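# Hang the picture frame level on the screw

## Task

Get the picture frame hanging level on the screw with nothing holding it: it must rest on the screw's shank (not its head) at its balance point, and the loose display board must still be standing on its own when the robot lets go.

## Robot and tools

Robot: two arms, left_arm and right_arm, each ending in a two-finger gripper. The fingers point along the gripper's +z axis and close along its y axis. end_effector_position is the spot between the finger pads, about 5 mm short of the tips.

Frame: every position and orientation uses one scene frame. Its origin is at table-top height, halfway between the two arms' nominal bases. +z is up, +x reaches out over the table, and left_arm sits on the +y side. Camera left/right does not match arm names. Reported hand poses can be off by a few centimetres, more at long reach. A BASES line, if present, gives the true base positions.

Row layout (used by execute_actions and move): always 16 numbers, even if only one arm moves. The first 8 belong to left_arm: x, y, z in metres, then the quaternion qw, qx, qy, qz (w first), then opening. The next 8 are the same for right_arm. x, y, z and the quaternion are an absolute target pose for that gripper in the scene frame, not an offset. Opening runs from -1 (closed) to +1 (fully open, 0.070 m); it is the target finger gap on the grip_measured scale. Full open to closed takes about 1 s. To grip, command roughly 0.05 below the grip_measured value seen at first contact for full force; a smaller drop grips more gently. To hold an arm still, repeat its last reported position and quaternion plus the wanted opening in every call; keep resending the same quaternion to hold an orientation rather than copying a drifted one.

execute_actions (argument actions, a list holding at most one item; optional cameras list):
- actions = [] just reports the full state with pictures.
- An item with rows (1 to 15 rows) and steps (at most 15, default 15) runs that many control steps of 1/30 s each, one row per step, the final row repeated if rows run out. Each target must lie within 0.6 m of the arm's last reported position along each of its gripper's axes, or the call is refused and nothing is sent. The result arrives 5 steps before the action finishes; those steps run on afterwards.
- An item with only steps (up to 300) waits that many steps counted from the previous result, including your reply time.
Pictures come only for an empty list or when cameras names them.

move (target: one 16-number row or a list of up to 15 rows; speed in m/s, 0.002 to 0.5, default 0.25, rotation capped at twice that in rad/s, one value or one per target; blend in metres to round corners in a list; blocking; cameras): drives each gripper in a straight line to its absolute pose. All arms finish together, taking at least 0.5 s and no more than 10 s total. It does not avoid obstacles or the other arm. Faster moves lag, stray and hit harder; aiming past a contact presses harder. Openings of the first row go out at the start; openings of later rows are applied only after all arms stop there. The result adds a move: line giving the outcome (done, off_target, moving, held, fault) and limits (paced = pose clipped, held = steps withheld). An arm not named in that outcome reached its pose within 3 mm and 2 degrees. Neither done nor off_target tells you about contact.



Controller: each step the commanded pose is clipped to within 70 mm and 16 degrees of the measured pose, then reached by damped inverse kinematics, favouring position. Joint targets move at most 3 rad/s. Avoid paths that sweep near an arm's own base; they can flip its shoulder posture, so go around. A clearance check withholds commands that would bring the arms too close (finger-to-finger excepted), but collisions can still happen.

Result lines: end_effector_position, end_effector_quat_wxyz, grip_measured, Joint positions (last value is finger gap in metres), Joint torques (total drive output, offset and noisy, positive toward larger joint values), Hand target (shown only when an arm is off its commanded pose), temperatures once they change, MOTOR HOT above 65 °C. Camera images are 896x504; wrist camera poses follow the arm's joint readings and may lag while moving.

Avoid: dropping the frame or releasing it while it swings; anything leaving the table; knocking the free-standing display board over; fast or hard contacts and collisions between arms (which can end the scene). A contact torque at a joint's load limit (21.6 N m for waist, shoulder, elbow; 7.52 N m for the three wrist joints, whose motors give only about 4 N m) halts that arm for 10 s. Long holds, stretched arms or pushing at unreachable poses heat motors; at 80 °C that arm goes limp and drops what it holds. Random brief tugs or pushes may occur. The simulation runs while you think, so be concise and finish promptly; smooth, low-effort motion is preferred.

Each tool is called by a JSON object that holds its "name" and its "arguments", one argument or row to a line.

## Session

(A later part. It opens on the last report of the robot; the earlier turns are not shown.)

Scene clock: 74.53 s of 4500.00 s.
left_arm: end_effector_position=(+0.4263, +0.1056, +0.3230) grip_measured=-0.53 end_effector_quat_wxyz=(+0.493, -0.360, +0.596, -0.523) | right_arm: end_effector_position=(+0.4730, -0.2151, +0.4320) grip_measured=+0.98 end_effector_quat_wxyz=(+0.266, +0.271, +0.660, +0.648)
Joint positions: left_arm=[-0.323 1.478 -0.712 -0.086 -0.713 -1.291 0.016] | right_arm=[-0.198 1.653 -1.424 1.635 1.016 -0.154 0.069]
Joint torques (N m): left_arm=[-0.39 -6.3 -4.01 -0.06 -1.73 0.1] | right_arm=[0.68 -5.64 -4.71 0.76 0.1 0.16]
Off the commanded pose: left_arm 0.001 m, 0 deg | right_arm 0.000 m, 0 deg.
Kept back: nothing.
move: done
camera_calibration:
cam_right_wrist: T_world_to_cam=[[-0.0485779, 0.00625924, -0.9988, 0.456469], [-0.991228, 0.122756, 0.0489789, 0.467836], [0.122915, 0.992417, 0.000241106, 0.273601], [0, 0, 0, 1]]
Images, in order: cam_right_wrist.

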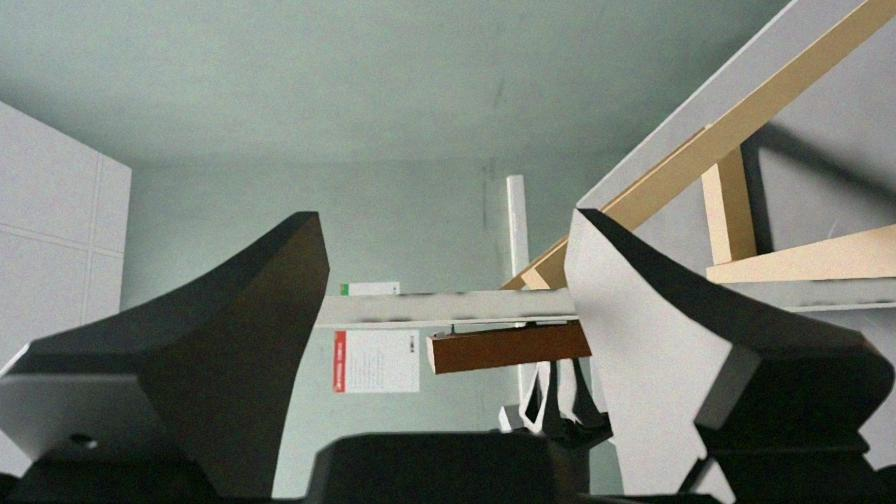

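{"name": "move", "arguments": {
  "target": [
    [0.428,0.105,0.3225,0.4921,-0.3592,0.5964,-0.5226,-0.53,0.473,-0.215,0.432,0.2657,0.2712,0.6605,0.6476,1.0]
  ],
  "speed": 0.01,
  "cameras": ["cam_right_wrist"]
}}

{"name": "zoom_image", "arguments": {
  "camera": "cam_right_wrist",
  "region": [420, 310, 480, 350]
}}

{"name": "zoom_image", "arguments": {
  "camera": "cam_right_wrist",
  "region": [420, 300, 600, 400]
}}

Scene clock: 76.17 s of 4500.00 s.
left_arm: end_effector_position=(+0.4276, +0.1045, +0.3222) grip_measured=-0.53 end_effector_quat_wxyz=(+0.492, -0.359, +0.597, -0.523) | right_arm: end_effector_position=(+0.4730, -0.2151, +0.4320) grip_measured=+0.98 end_effector_quat_wxyz=(+0.266, +0.271, +0.660, +0.648)
Joint positions: left_arm=[-0.323 1.484 -0.716 -0.082 -0.712 -1.293 0.016] | right_arm=[-0.198 1.653 -1.424 1.635 1.016 -0.154 0.069]
Joint torques (N m): left_arm=[1.83 -3.79 -5.74 -0.04 -1.75 -0.12] | right_arm=[0.66 -5.64 -4.69 0.75 0.08 0.14]
Off the commanded pose: left_arm 0.001 m, 0 deg | right_arm 0.000 m, 0 deg.
Kept back: nothing.
move: done
camera_calibration:
cam_right_wrist: T_world_to_cam=[[-0.0485779, 0.00625924, -0.9988, 0.456469], [-0.991228, 0.122756, 0.0489789, 0.467836], [0.122915, 0.992417, 0.000241106, 0.273601], [0, 0, 0, 1]]
Images, in order: cam_right_wrist.

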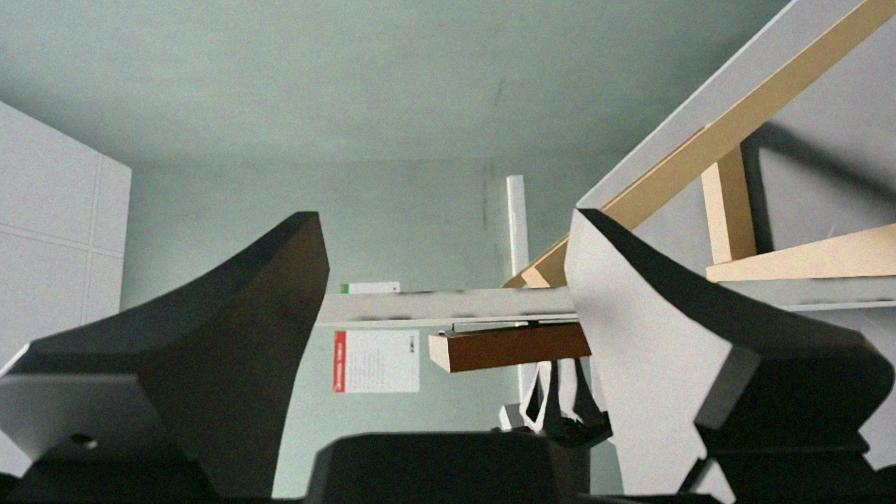

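Scaled by 8.400 from the camera's 896x504 image, which has a finer 1280x720 frame.

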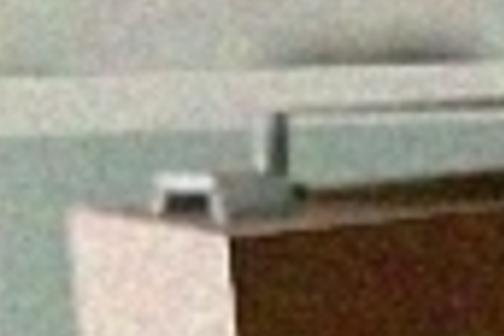

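Scaled by 2.800 from the camera's 896x504 image, which has a finer 1280x720 frame.

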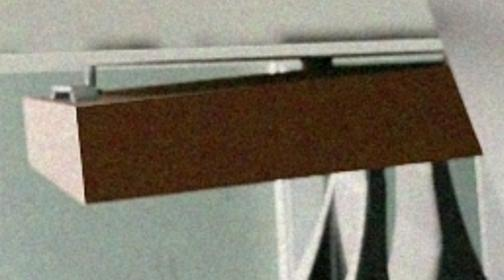

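{"name": "execute_actions", "arguments": {
  "actions": [],
  "cameras": ["all"]
}}

{"name": "zoom_image", "arguments": {
  "camera": "cam_head_right",
  "region": [350, 25, 450, 105]
}}

{"name": "zoom_image", "arguments": {
  "camera": "cam_right_wrist",
  "region": [420, 310, 480, 350]
}}

Scene clock: 76.53 s of 4500.00 s.
left_arm: end_effector_position=(+0.4277, +0.1045, +0.3226) grip_measured=-0.53 end_effector_quat_wxyz=(+0.492, -0.359, +0.597, -0.523) | right_arm: end_effector_position=(+0.4730, -0.2151, +0.4320) grip_measured=+0.98 end_effector_quat_wxyz=(+0.266, +0.271, +0.660, +0.648)
Joint positions: left_arm=[-0.323 1.484 -0.717 -0.082 -0.712 -1.293 0.016] | right_arm=[-0.198 1.653 -1.424 1.635 1.016 -0.154 0.069]
Joint torques (N m): left_arm=[2.66 -3.78 -5.8 -0.22 -1.88 -0.14] | right_arm=[0.71 -5.63 -4.69 0.75 0.08 0.14]
Motor temperatures (°C): left_arm=[30 32 32 31 36 29] | right_arm=[28 31 33 34 37 30]
Hand target: left_arm +0.4280, +0.1050, +0.3225; +0.492, -0.359, +0.596, -0.523 | right_arm +0.4730, -0.2150, +0.4320; +0.266, +0.271, +0.661, +0.648
Off the commanded pose: left_arm 0.001 m, 0 deg | right_arm 0.000 m, 0 deg.
Steps of this call (1-11: nothing new was sent). Readings (end_effector_position of left_arm | right_arm):
1: (+0.4276, +0.1045, +0.3222) | (+0.4730, -0.2151, +0.4320)
2: (+0.4276, +0.1045, +0.3222) | (+0.4730, -0.2151, +0.4320)
4: (+0.4277, +0.1045, +0.3226) | (+0.4730, -0.2151, +0.4320)
8: (+0.4277, +0.1045, +0.3226) | (+0.4730, -0.2151, +0.4320)
11: the state above
camera_calibration:
cam_left_wrist: T_world_to_cam=[[-0.0669284, -0.21291, 0.974777, -0.260044], [-0.753488, -0.629633, -0.189258, 0.44971], [0.654047, -0.747149, -0.118284, -0.0418028], [0, 0, 0, 1]] pos_world=[0.348788, 0.196553, 0.333651]
cam_right_wrist: T_world_to_cam=[[-0.0485779, 0.00625924, -0.9988, 0.456469], [-0.991228, 0.122756, 0.0489789, 0.467836], [0.122915, 0.992417, 0.000241106, 0.273601], [0, 0, 0, 1]] pos_world=[0.452277, -0.331813, 0.432941]

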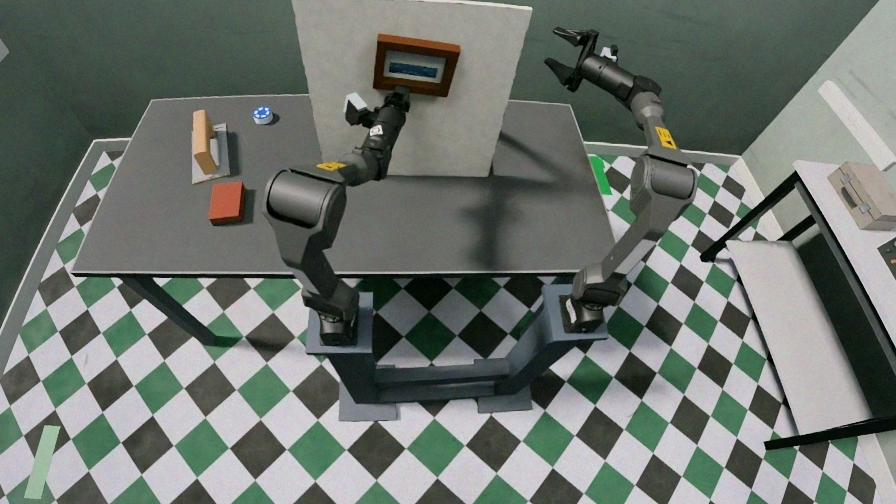

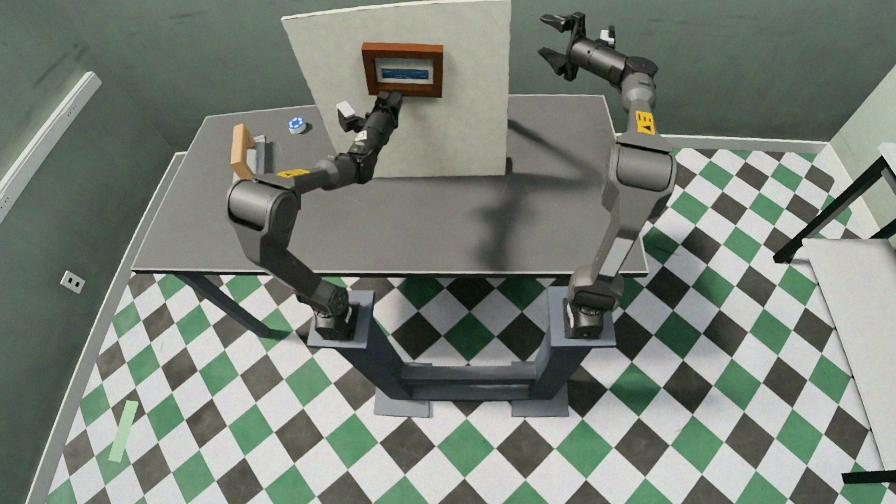

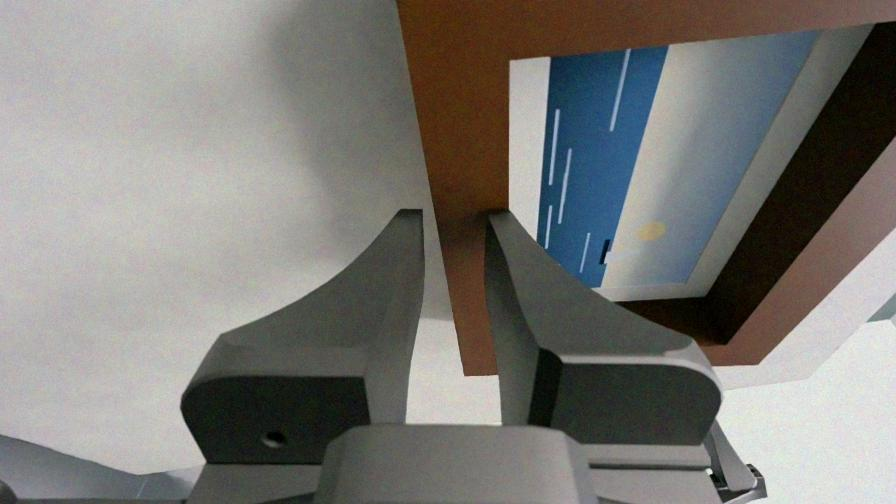

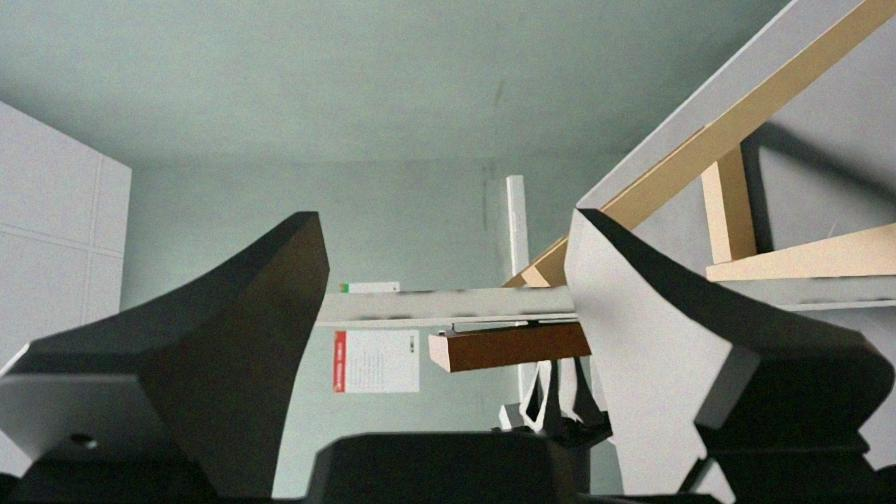

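Scaled by 5.040 from the camera's 896x504 image, which has a finer 1280x720 frame.

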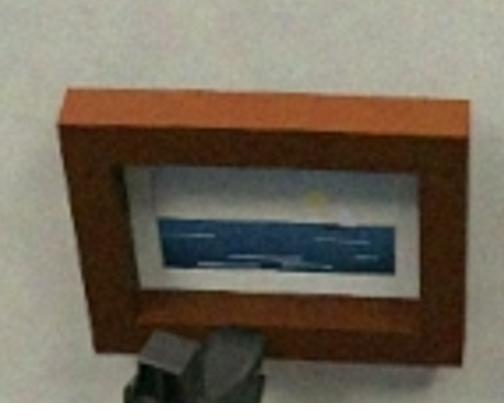

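Scaled by 8.400 from the camera's 896x504 image, which has a finer 1280x720 frame.

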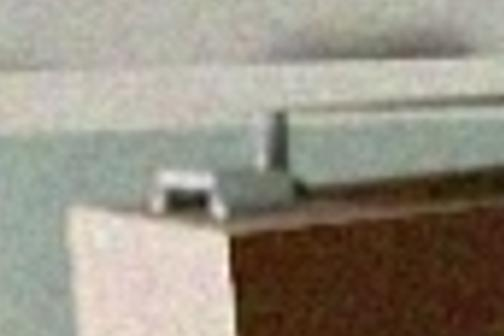

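{"name": "move", "arguments": {
  "target": [
    [0.428,0.105,0.3225,0.4921,-0.3592,0.5964,-0.5226,-0.62,0.473,-0.215,0.432,0.2657,0.2712,0.6605,0.6476,1.0]
  ],
  "speed": 0.02,
  "cameras": ["all"]
}}

{"name": "zoom_image", "arguments": {
  "camera": "cam_left_wrist",
  "region": [360, 0, 860, 480]
}}

{"name": "zoom_image", "arguments": {
  "camera": "cam_right_wrist",
  "region": [420, 300, 620, 420]
}}

Scene clock: 78.03 s of 4500.00 s.
left_arm: end_effector_position=(+0.4280, +0.1048, +0.3234) grip_measured=-0.62 end_effector_quat_wxyz=(+0.493, -0.358, +0.596, -0.523) | right_arm: end_effector_position=(+0.4730, -0.2151, +0.4320) grip_measured=+0.98 end_effector_quat_wxyz=(+0.266, +0.271, +0.660, +0.648)
Joint positions: left_arm=[-0.322 1.484 -0.719 -0.082 -0.713 -1.293 0.013] | right_arm=[-0.198 1.653 -1.424 1.635 1.016 -0.154 0.069]
Joint torques (N m): left_arm=[3.88 -3.83 -3.38 -0.79 -0.79 -0.15] | right_arm=[0.7 -5.58 -4.68 0.77 0.05 0.14]
Off the commanded pose: left_arm 0.001 m, 0 deg | right_arm 0.000 m, 0 deg.
Kept back: nothing.
move: done
camera_calibration:
cam_left_wrist: T_world_to_cam=[[-0.0688846, -0.212289, 0.974776, -0.259968], [-0.752481, -0.630468, -0.190481, 0.450336], [0.655002, -0.746621, -0.116314, -0.0427549], [0, 0, 0, 1]]
cam_right_wrist: T_world_to_cam=[[-0.0485779, 0.00625924, -0.9988, 0.456469], [-0.991228, 0.122756, 0.0489789, 0.467836], [0.122915, 0.992417, 0.000241106, 0.273601], [0, 0, 0, 1]]

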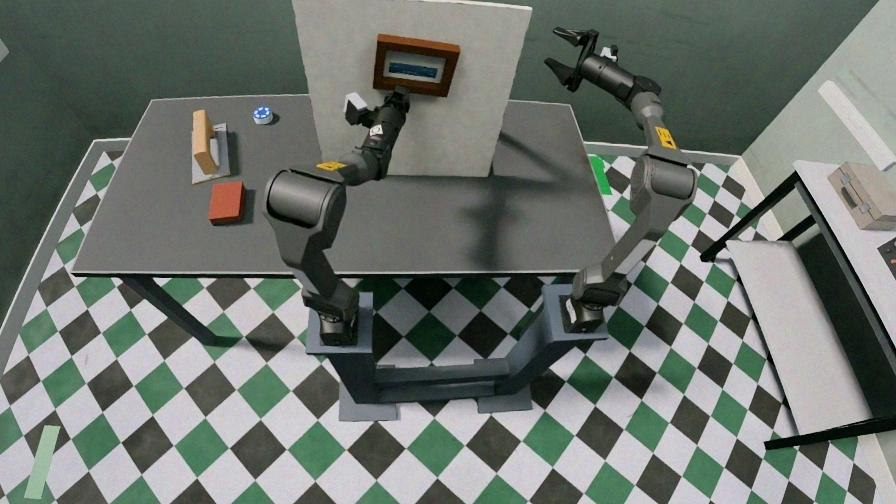

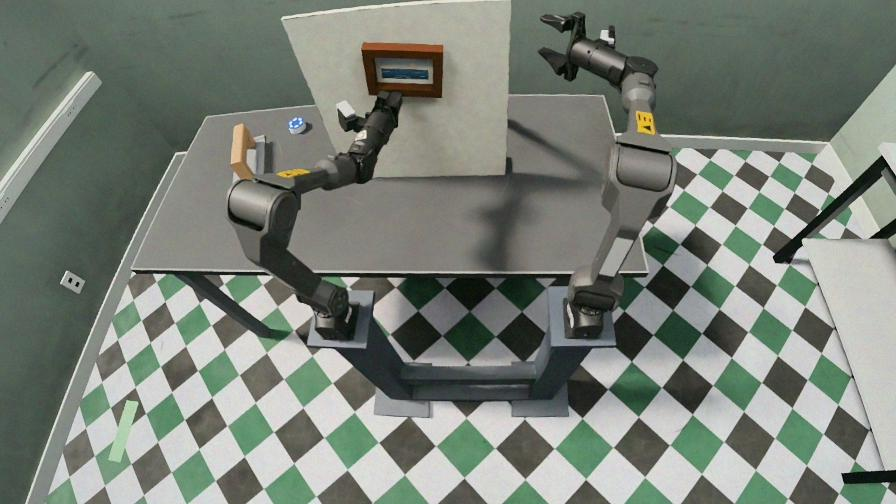

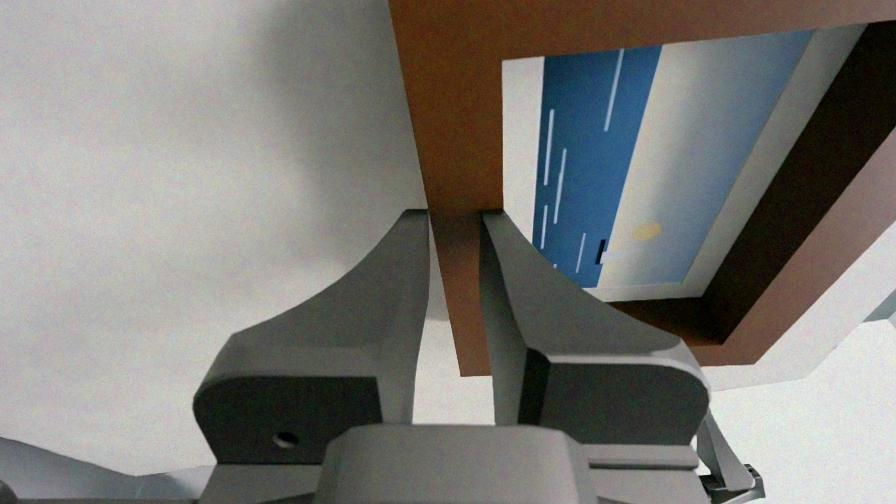

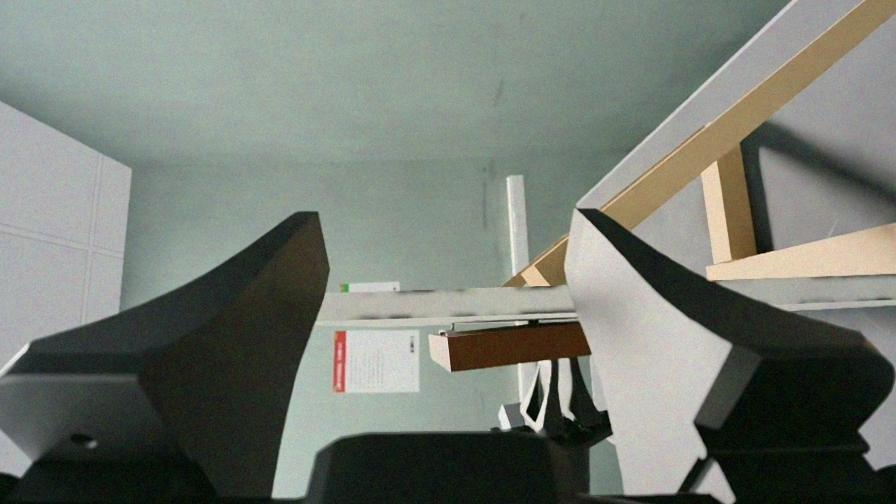

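Scaled by 1.008 from the camera's 896x504 image, which has a finer 1280x720 frame.

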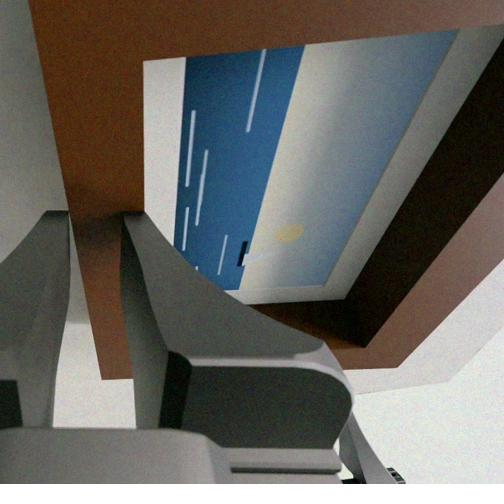

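Scaled by 2.520 from the camera's 896x504 image, which has a finer 1280x720 frame.

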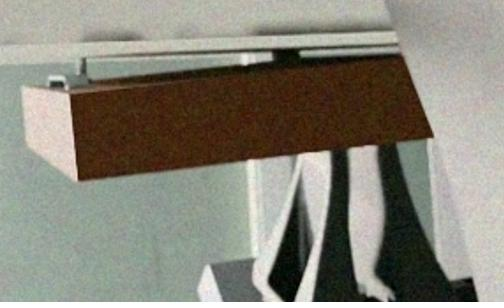

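{"name": "move", "arguments": {
  "target": [
    [0.400,0.112,0.3205,0.4921,-0.3592,0.5964,-0.5226,-0.62,0.473,-0.215,0.432,0.2657,0.2712,0.6605,0.6476,1.0],
    [0.380,0.117,0.320,0.4921,-0.3592,0.5964,-0.5226,0.1,0.473,-0.21,0.540,0.3009,0.2316,0.7442,0.5494,1.0]
  ],
  "speed": [0.03,0.15],
  "cameras": ["all"]
}}

{"name": "zoom_image", "arguments": {
  "camera": "cam_right_wrist",
  "region": [430, 310, 490, 350]
}}

{"name": "zoom_image", "arguments": {
  "camera": "cam_head_left",
  "region": [365, 25, 465, 105]
}}

{"name": "zoom_image", "arguments": {
  "camera": "cam_head_right",
  "region": [350, 25, 450, 105]
}}

Scene clock: 81.73 s of 4500.00 s.
left_arm: end_effector_position=(+0.3799, +0.1171, +0.3201) grip_measured=+0.10 end_effector_quat_wxyz=(+0.492, -0.359, +0.596, -0.523) | right_arm: end_effector_position=(+0.4731, -0.2102, +0.5399) grip_measured=+0.98 end_effector_quat_wxyz=(+0.301, +0.232, +0.744, +0.549)
Joint positions: left_arm=[-0.345 1.312 -0.542 -0.117 -0.717 -1.267 0.038] | right_arm=[-0.159 1.836 -2.318 1.021 1.201 0.546 0.069]
Joint torques (N m): left_arm=[-0.41 -3.68 -3.23 0.05 -1.24 0.02] | right_arm=[0.21 -7.9 -3.07 0.63 -0.67 -0.13]
Off the commanded pose: left_arm 0.000 m, 0 deg | right_arm 0.000 m, 0 deg.
Kept back: nothing.
move: done
camera_calibration:
cam_left_wrist: T_world_to_cam=[[-0.0665078, -0.212027, 0.974998, -0.258452], [-0.752752, -0.630736, -0.18851, 0.420744], [0.654936, -0.746469, -0.117655, -0.0020405], [0, 0, 0, 1]]
cam_right_wrist: T_world_to_cam=[[-0.0489349, -0.269028, -0.961889, 0.48658], [-0.991248, 0.131297, 0.0137065, 0.482892], [0.122606, 0.954141, -0.273098, 0.408374], [0, 0, 0, 1]]

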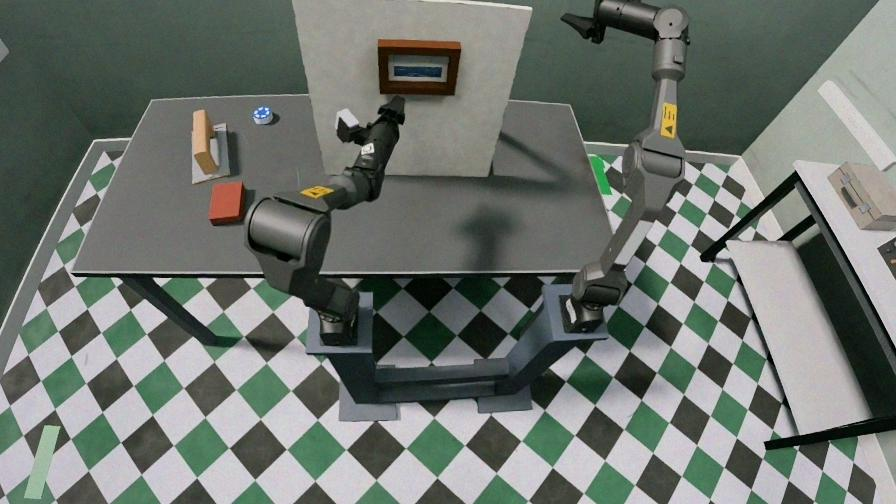

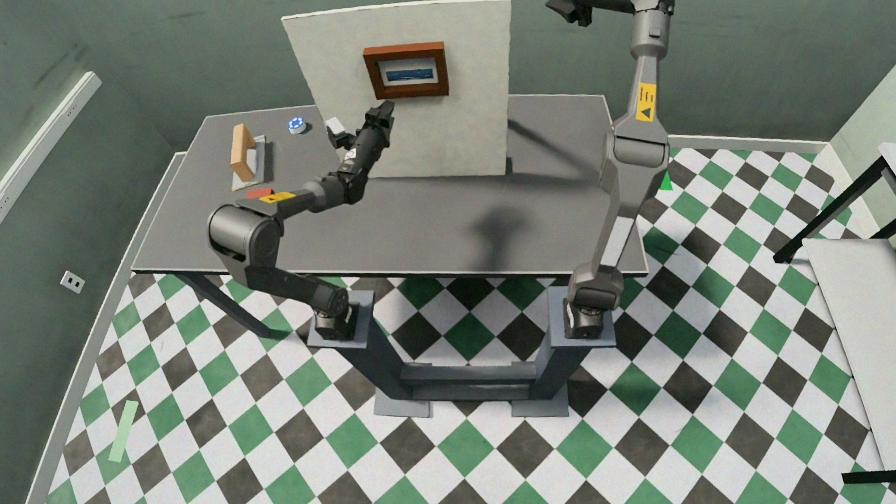

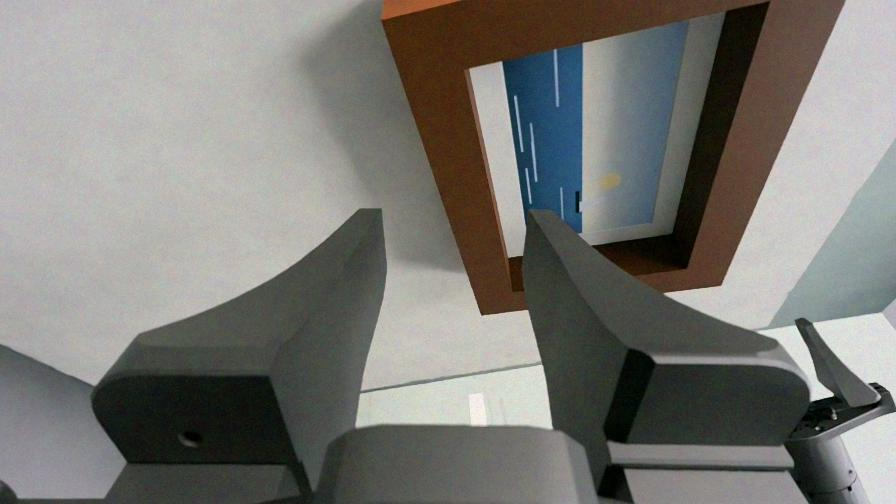

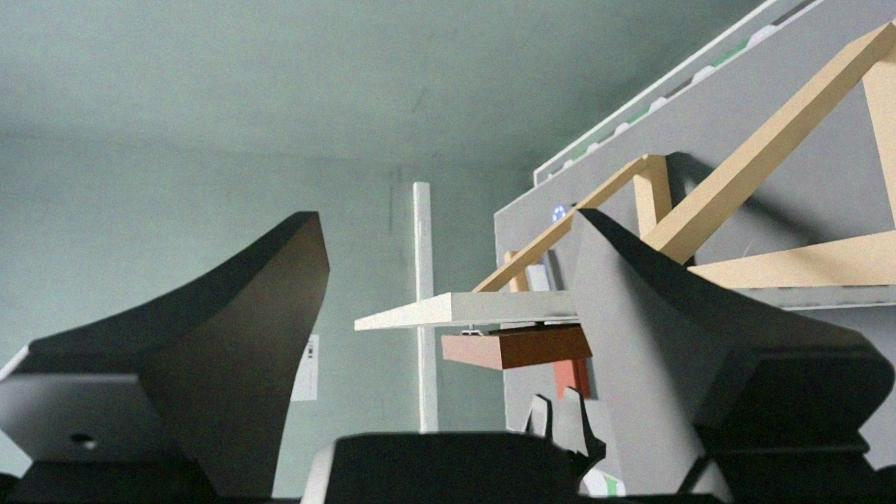

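Scaled by 8.400 from the camera's 896x504 image, which has a finer 1280x720 frame.

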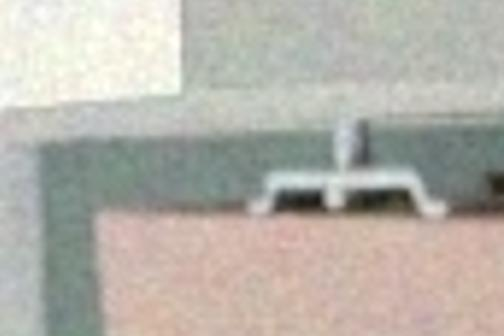

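Scaled by 5.040 from the camera's 896x504 image, which has a finer 1280x720 frame.

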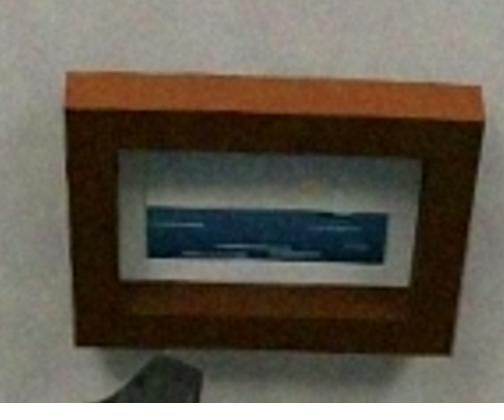

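Scaled by 5.040 from the camera's 896x504 image, which has a finer 1280x720 frame.

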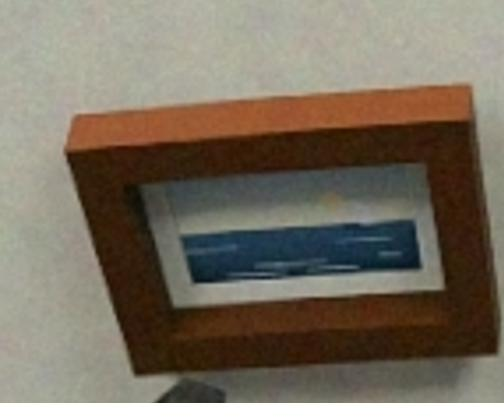

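{"name": "zoom_image", "arguments": {
  "camera": "cam_head_left",
  "region": [370, 35, 420, 75]
}}

{"name": "zoom_image", "arguments": {
  "camera": "cam_head_left",
  "region": [420, 35, 470, 75]
}}

{"name": "zoom_image", "arguments": {
  "camera": "cam_head_right",
  "region": [355, 35, 405, 75]
}}

{"name": "zoom_image", "arguments": {
  "camera": "cam_head_right",
  "region": [405, 35, 455, 75]
}}

{"name": "zoom_image", "arguments": {
  "camera": "cam_right_wrist",
  "region": [450, 320, 490, 346]
}}

Scaled by 10.080 from the camera's 896x504 image, which has a finer 1280x720 frame.

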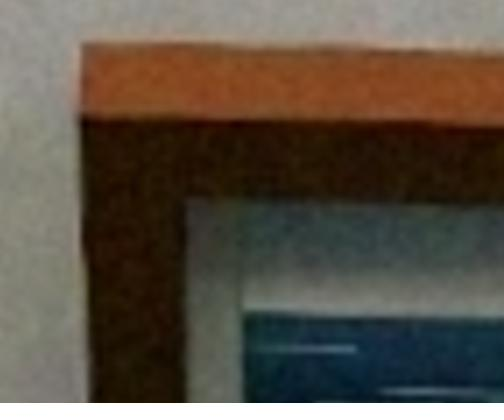

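Scaled by 10.080 from the camera's 896x504 image, which has a finer 1280x720 frame.

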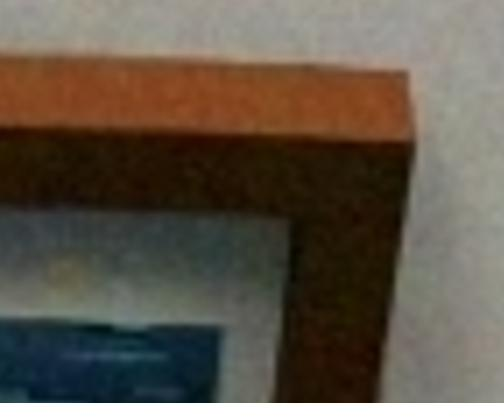

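Scaled by 10.080 from the camera's 896x504 image, which has a finer 1280x720 frame.

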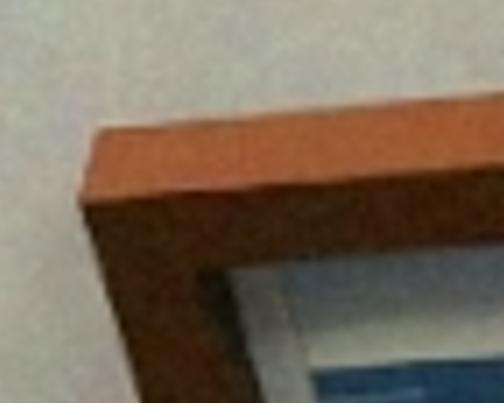

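Scaled by 10.080 from the camera's 896x504 image, which has a finer 1280x720 frame.

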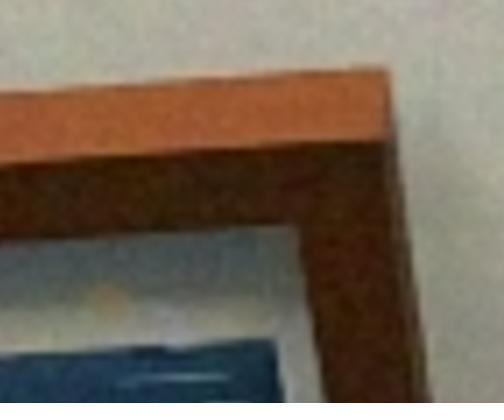

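Scaled by 12.600 from the camera's 896x504 image, which has a finer 1280x720 frame.

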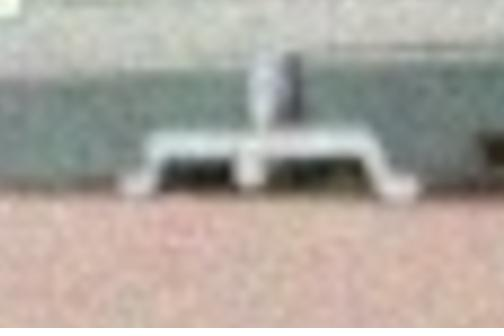

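{"name": "move", "arguments": {
  "target": [
    [0.385,0.135,0.283,0.4563,-0.4037,0.5448,-0.5762,-0.95,0.473,-0.21,0.540,0.3009,0.2316,0.7442,0.5494,1.0],
    [0.436,0.130,0.287,0.4563,-0.4037,0.5448,-0.5762,-0.95,0.473,-0.21,0.540,0.3009,0.2316,0.7442,0.5494,1.0]
  ],
  "speed": [0.08,0.04],
  "cameras": ["all"]
}}

{"name": "zoom_image", "arguments": {
  "camera": "cam_head_left",
  "region": [365, 25, 465, 125]
}}

{"name": "zoom_image", "arguments": {
  "camera": "cam_right_wrist",
  "region": [430, 310, 630, 430]
}}

Scene clock: 89.33 s of 4500.00 s.
left_arm: end_effector_position=(+0.4363, +0.1300, +0.2871) grip_measured=-0.95 end_effector_quat_wxyz=(+0.457, -0.404, +0.545, -0.576) | right_arm: end_effector_position=(+0.4731, -0.2102, +0.5399) grip_measured=+0.98 end_effector_quat_wxyz=(+0.301, +0.232, +0.744, +0.549)
Joint positions: left_arm=[-0.214 1.617 -0.63 0.052 -0.981 -1.571 0.002] | right_arm=[-0.159 1.836 -2.318 1.021 1.201 0.546 0.069]
Joint torques (N m): left_arm=[0.33 -5.31 -1.87 0.09 -1.3 -0.11] | right_arm=[-0.45 -8.01 -3.12 0.62 -0.65 -0.2]
Off the commanded pose: left_arm 0.000 m, 0 deg | right_arm 0.000 m, 0 deg.
Kept back: nothing.
move: done
camera_calibration:
cam_left_wrist: T_world_to_cam=[[-0.066691, -0.0270736, 0.997406, -0.250169], [-0.752476, -0.65509, -0.0680957, 0.433657], [0.655234, -0.755066, 0.0233164, -0.0726779], [0, 0, 0, 1]]
cam_right_wrist: T_world_to_cam=[[-0.0489349, -0.269028, -0.961889, 0.48658], [-0.991248, 0.131297, 0.0137065, 0.482892], [0.122606, 0.954141, -0.273098, 0.408374], [0, 0, 0, 1]]

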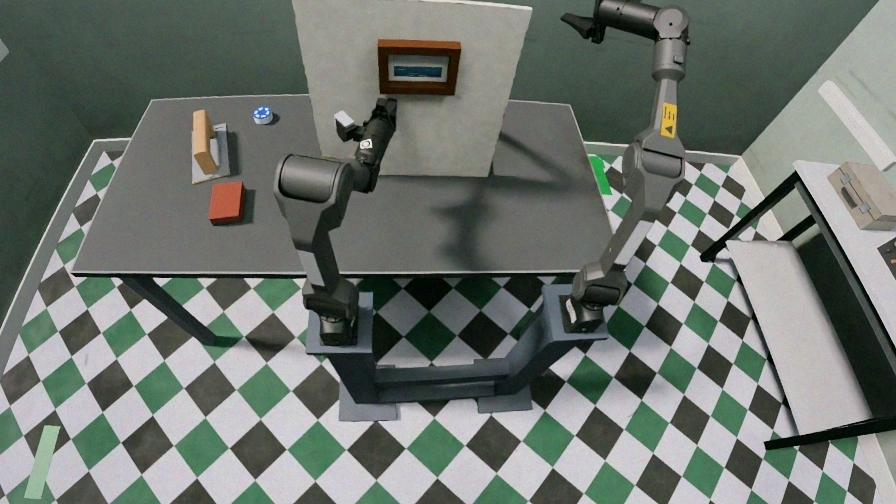

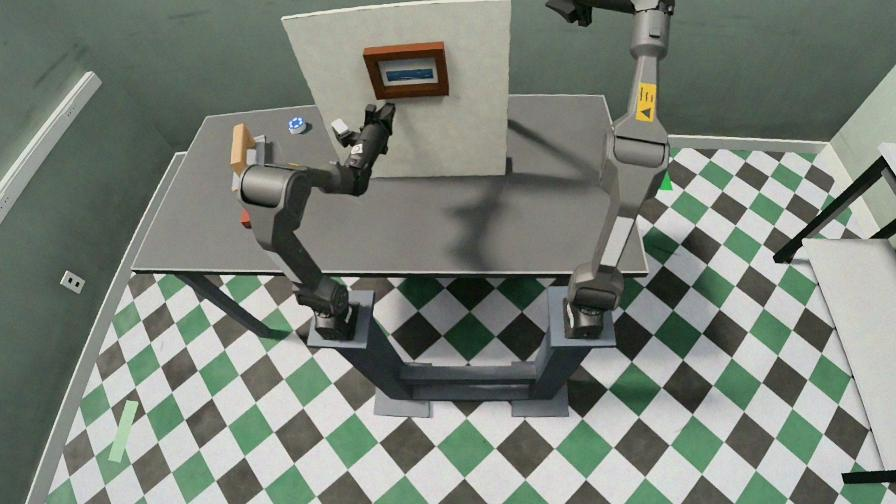

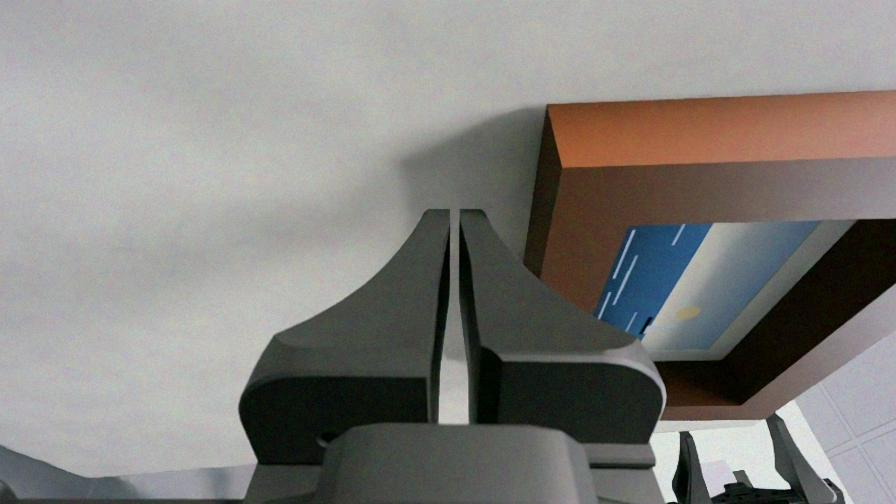

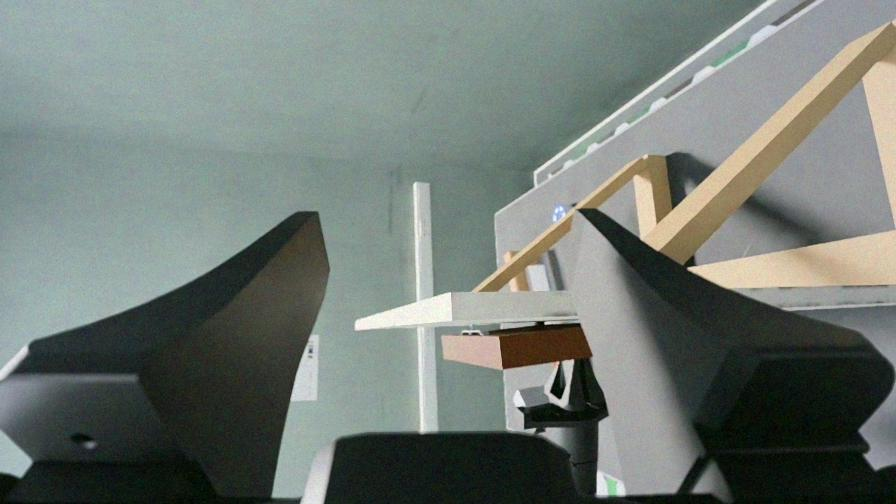

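Scaled by 5.040 from the camera's 896x504 image, which has a finer 1280x720 frame.

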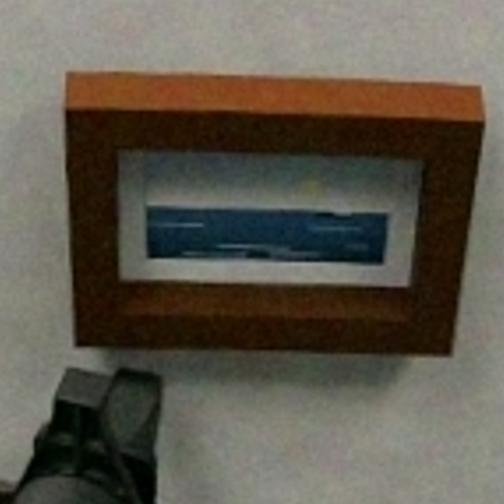

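Scaled by 2.520 from the camera's 896x504 image, which has a finer 1280x720 frame.

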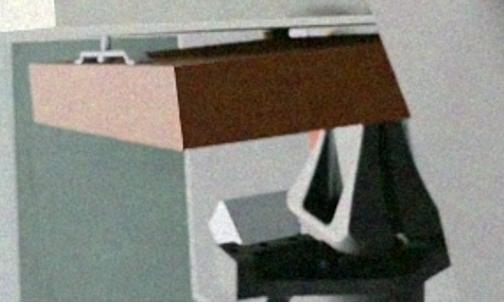

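{"name": "move", "arguments": {
  "target": [
    [0.436,0.130,0.295,0.4563,-0.4037,0.5448,-0.5762,-0.95,0.473,-0.21,0.540,0.3009,0.2316,0.7442,0.5494,1.0],
    [0.436,0.130,0.303,0.4563,-0.4037,0.5448,-0.5762,-0.95,0.473,-0.21,0.540,0.3009,0.2316,0.7442,0.5494,1.0]
  ],
  "speed": [0.03,0.015],
  "cameras": ["all"]
}}

{"name": "zoom_image", "arguments": {
  "camera": "cam_head_left",
  "region": [365, 25, 465, 105]
}}

{"name": "zoom_image", "arguments": {
  "camera": "cam_right_wrist",
  "region": [430, 310, 630, 430]
}}

Scene clock: 90.97 s of 4500.00 s.
left_arm: end_effector_position=(+0.4360, +0.1302, +0.3026) grip_measured=-0.95 end_effector_quat_wxyz=(+0.456, -0.404, +0.545, -0.576) | right_arm: end_effector_position=(+0.4731, -0.2102, +0.5399) grip_measured=+0.98 end_effector_quat_wxyz=(+0.301, +0.232, +0.744, +0.549)
Joint positions: left_arm=[-0.214 1.568 -0.657 0.055 -0.903 -1.577 0.002] | right_arm=[-0.159 1.836 -2.318 1.021 1.201 0.546 0.069]
Joint torques (N m): left_arm=[-0.52 -6.49 -2.96 0.16 -1.62 -0.12] | right_arm=[-0.47 -7.99 -3.05 0.63 -0.66 -0.2]
Off the commanded pose: left_arm 0.000 m, 0 deg | right_arm 0.000 m, 0 deg.
Kept back: nothing.
move: done
camera_calibration:
cam_left_wrist: T_world_to_cam=[[-0.0647416, -0.0268782, 0.99754, -0.266533], [-0.752508, -0.655218, -0.0664932, 0.434079], [0.655393, -0.754962, 0.0221937, -0.0724647], [0, 0, 0, 1]]
cam_right_wrist: T_world_to_cam=[[-0.0489349, -0.269028, -0.961889, 0.48658], [-0.991248, 0.131297, 0.0137065, 0.482892], [0.122606, 0.954141, -0.273098, 0.408374], [0, 0, 0, 1]]

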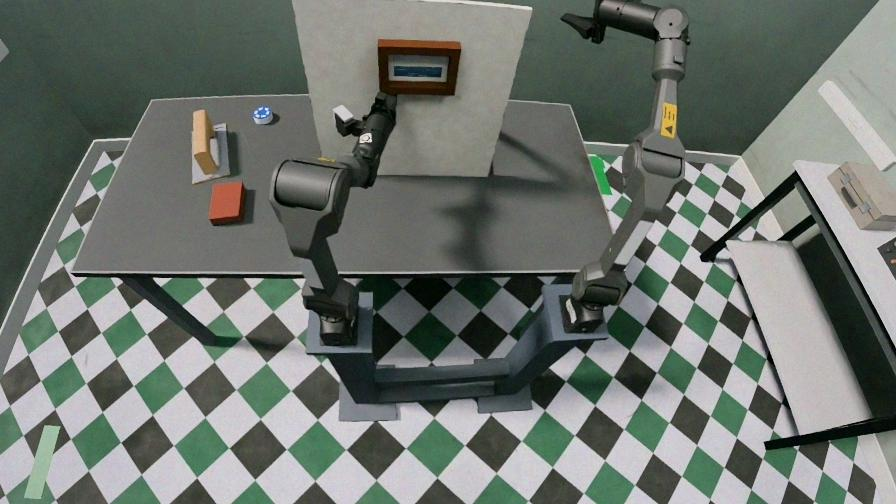

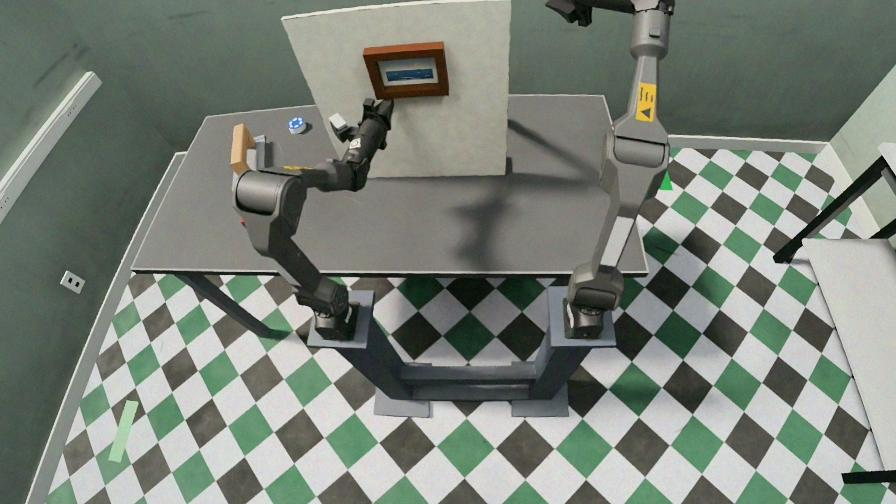

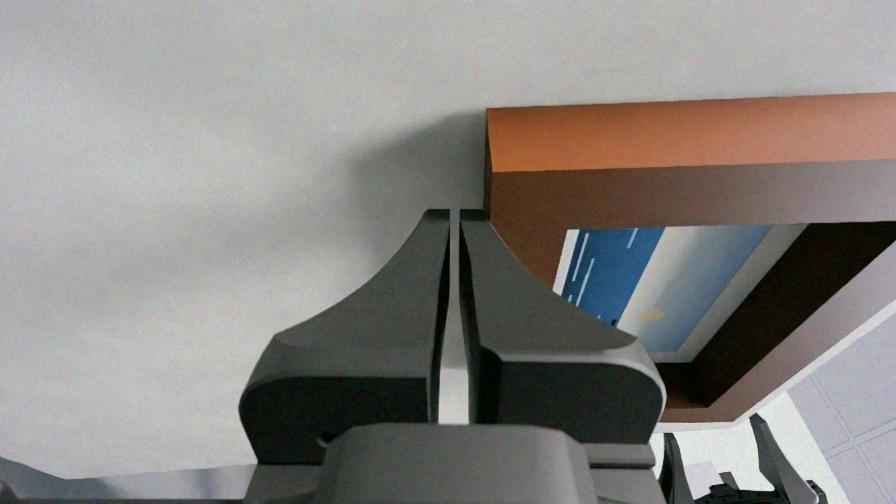

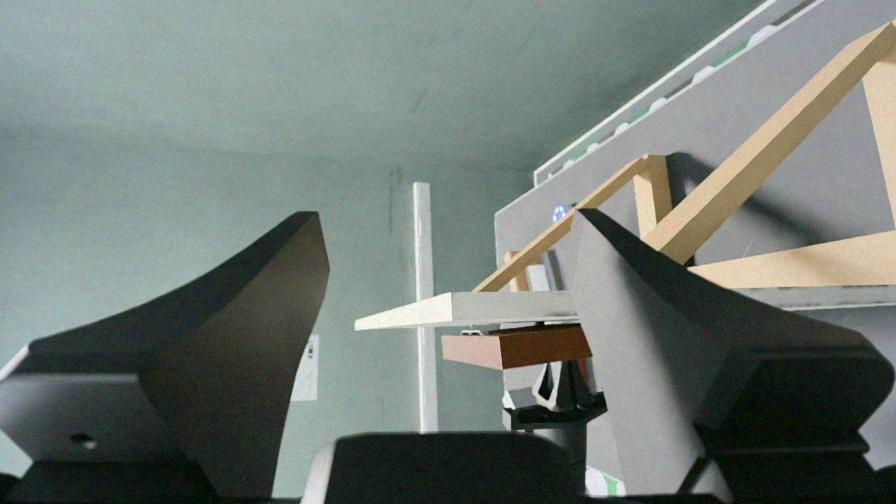

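Scaled by 5.040 from the camera's 896x504 image, which has a finer 1280x720 frame.

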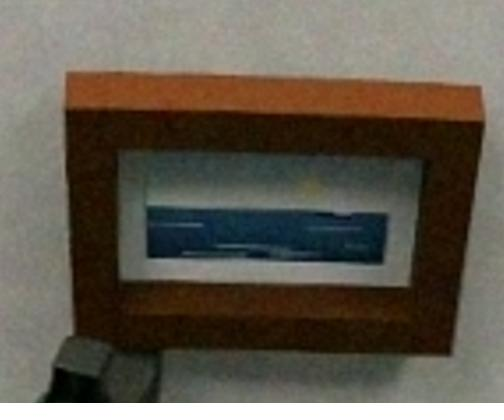

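Scaled by 2.520 from the camera's 896x504 image, which has a finer 1280x720 frame.

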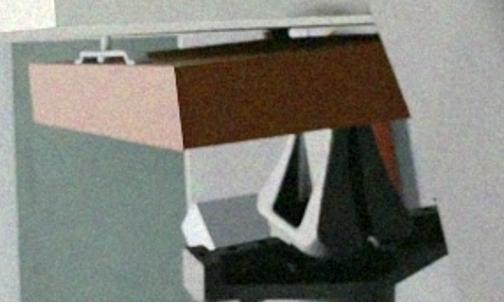

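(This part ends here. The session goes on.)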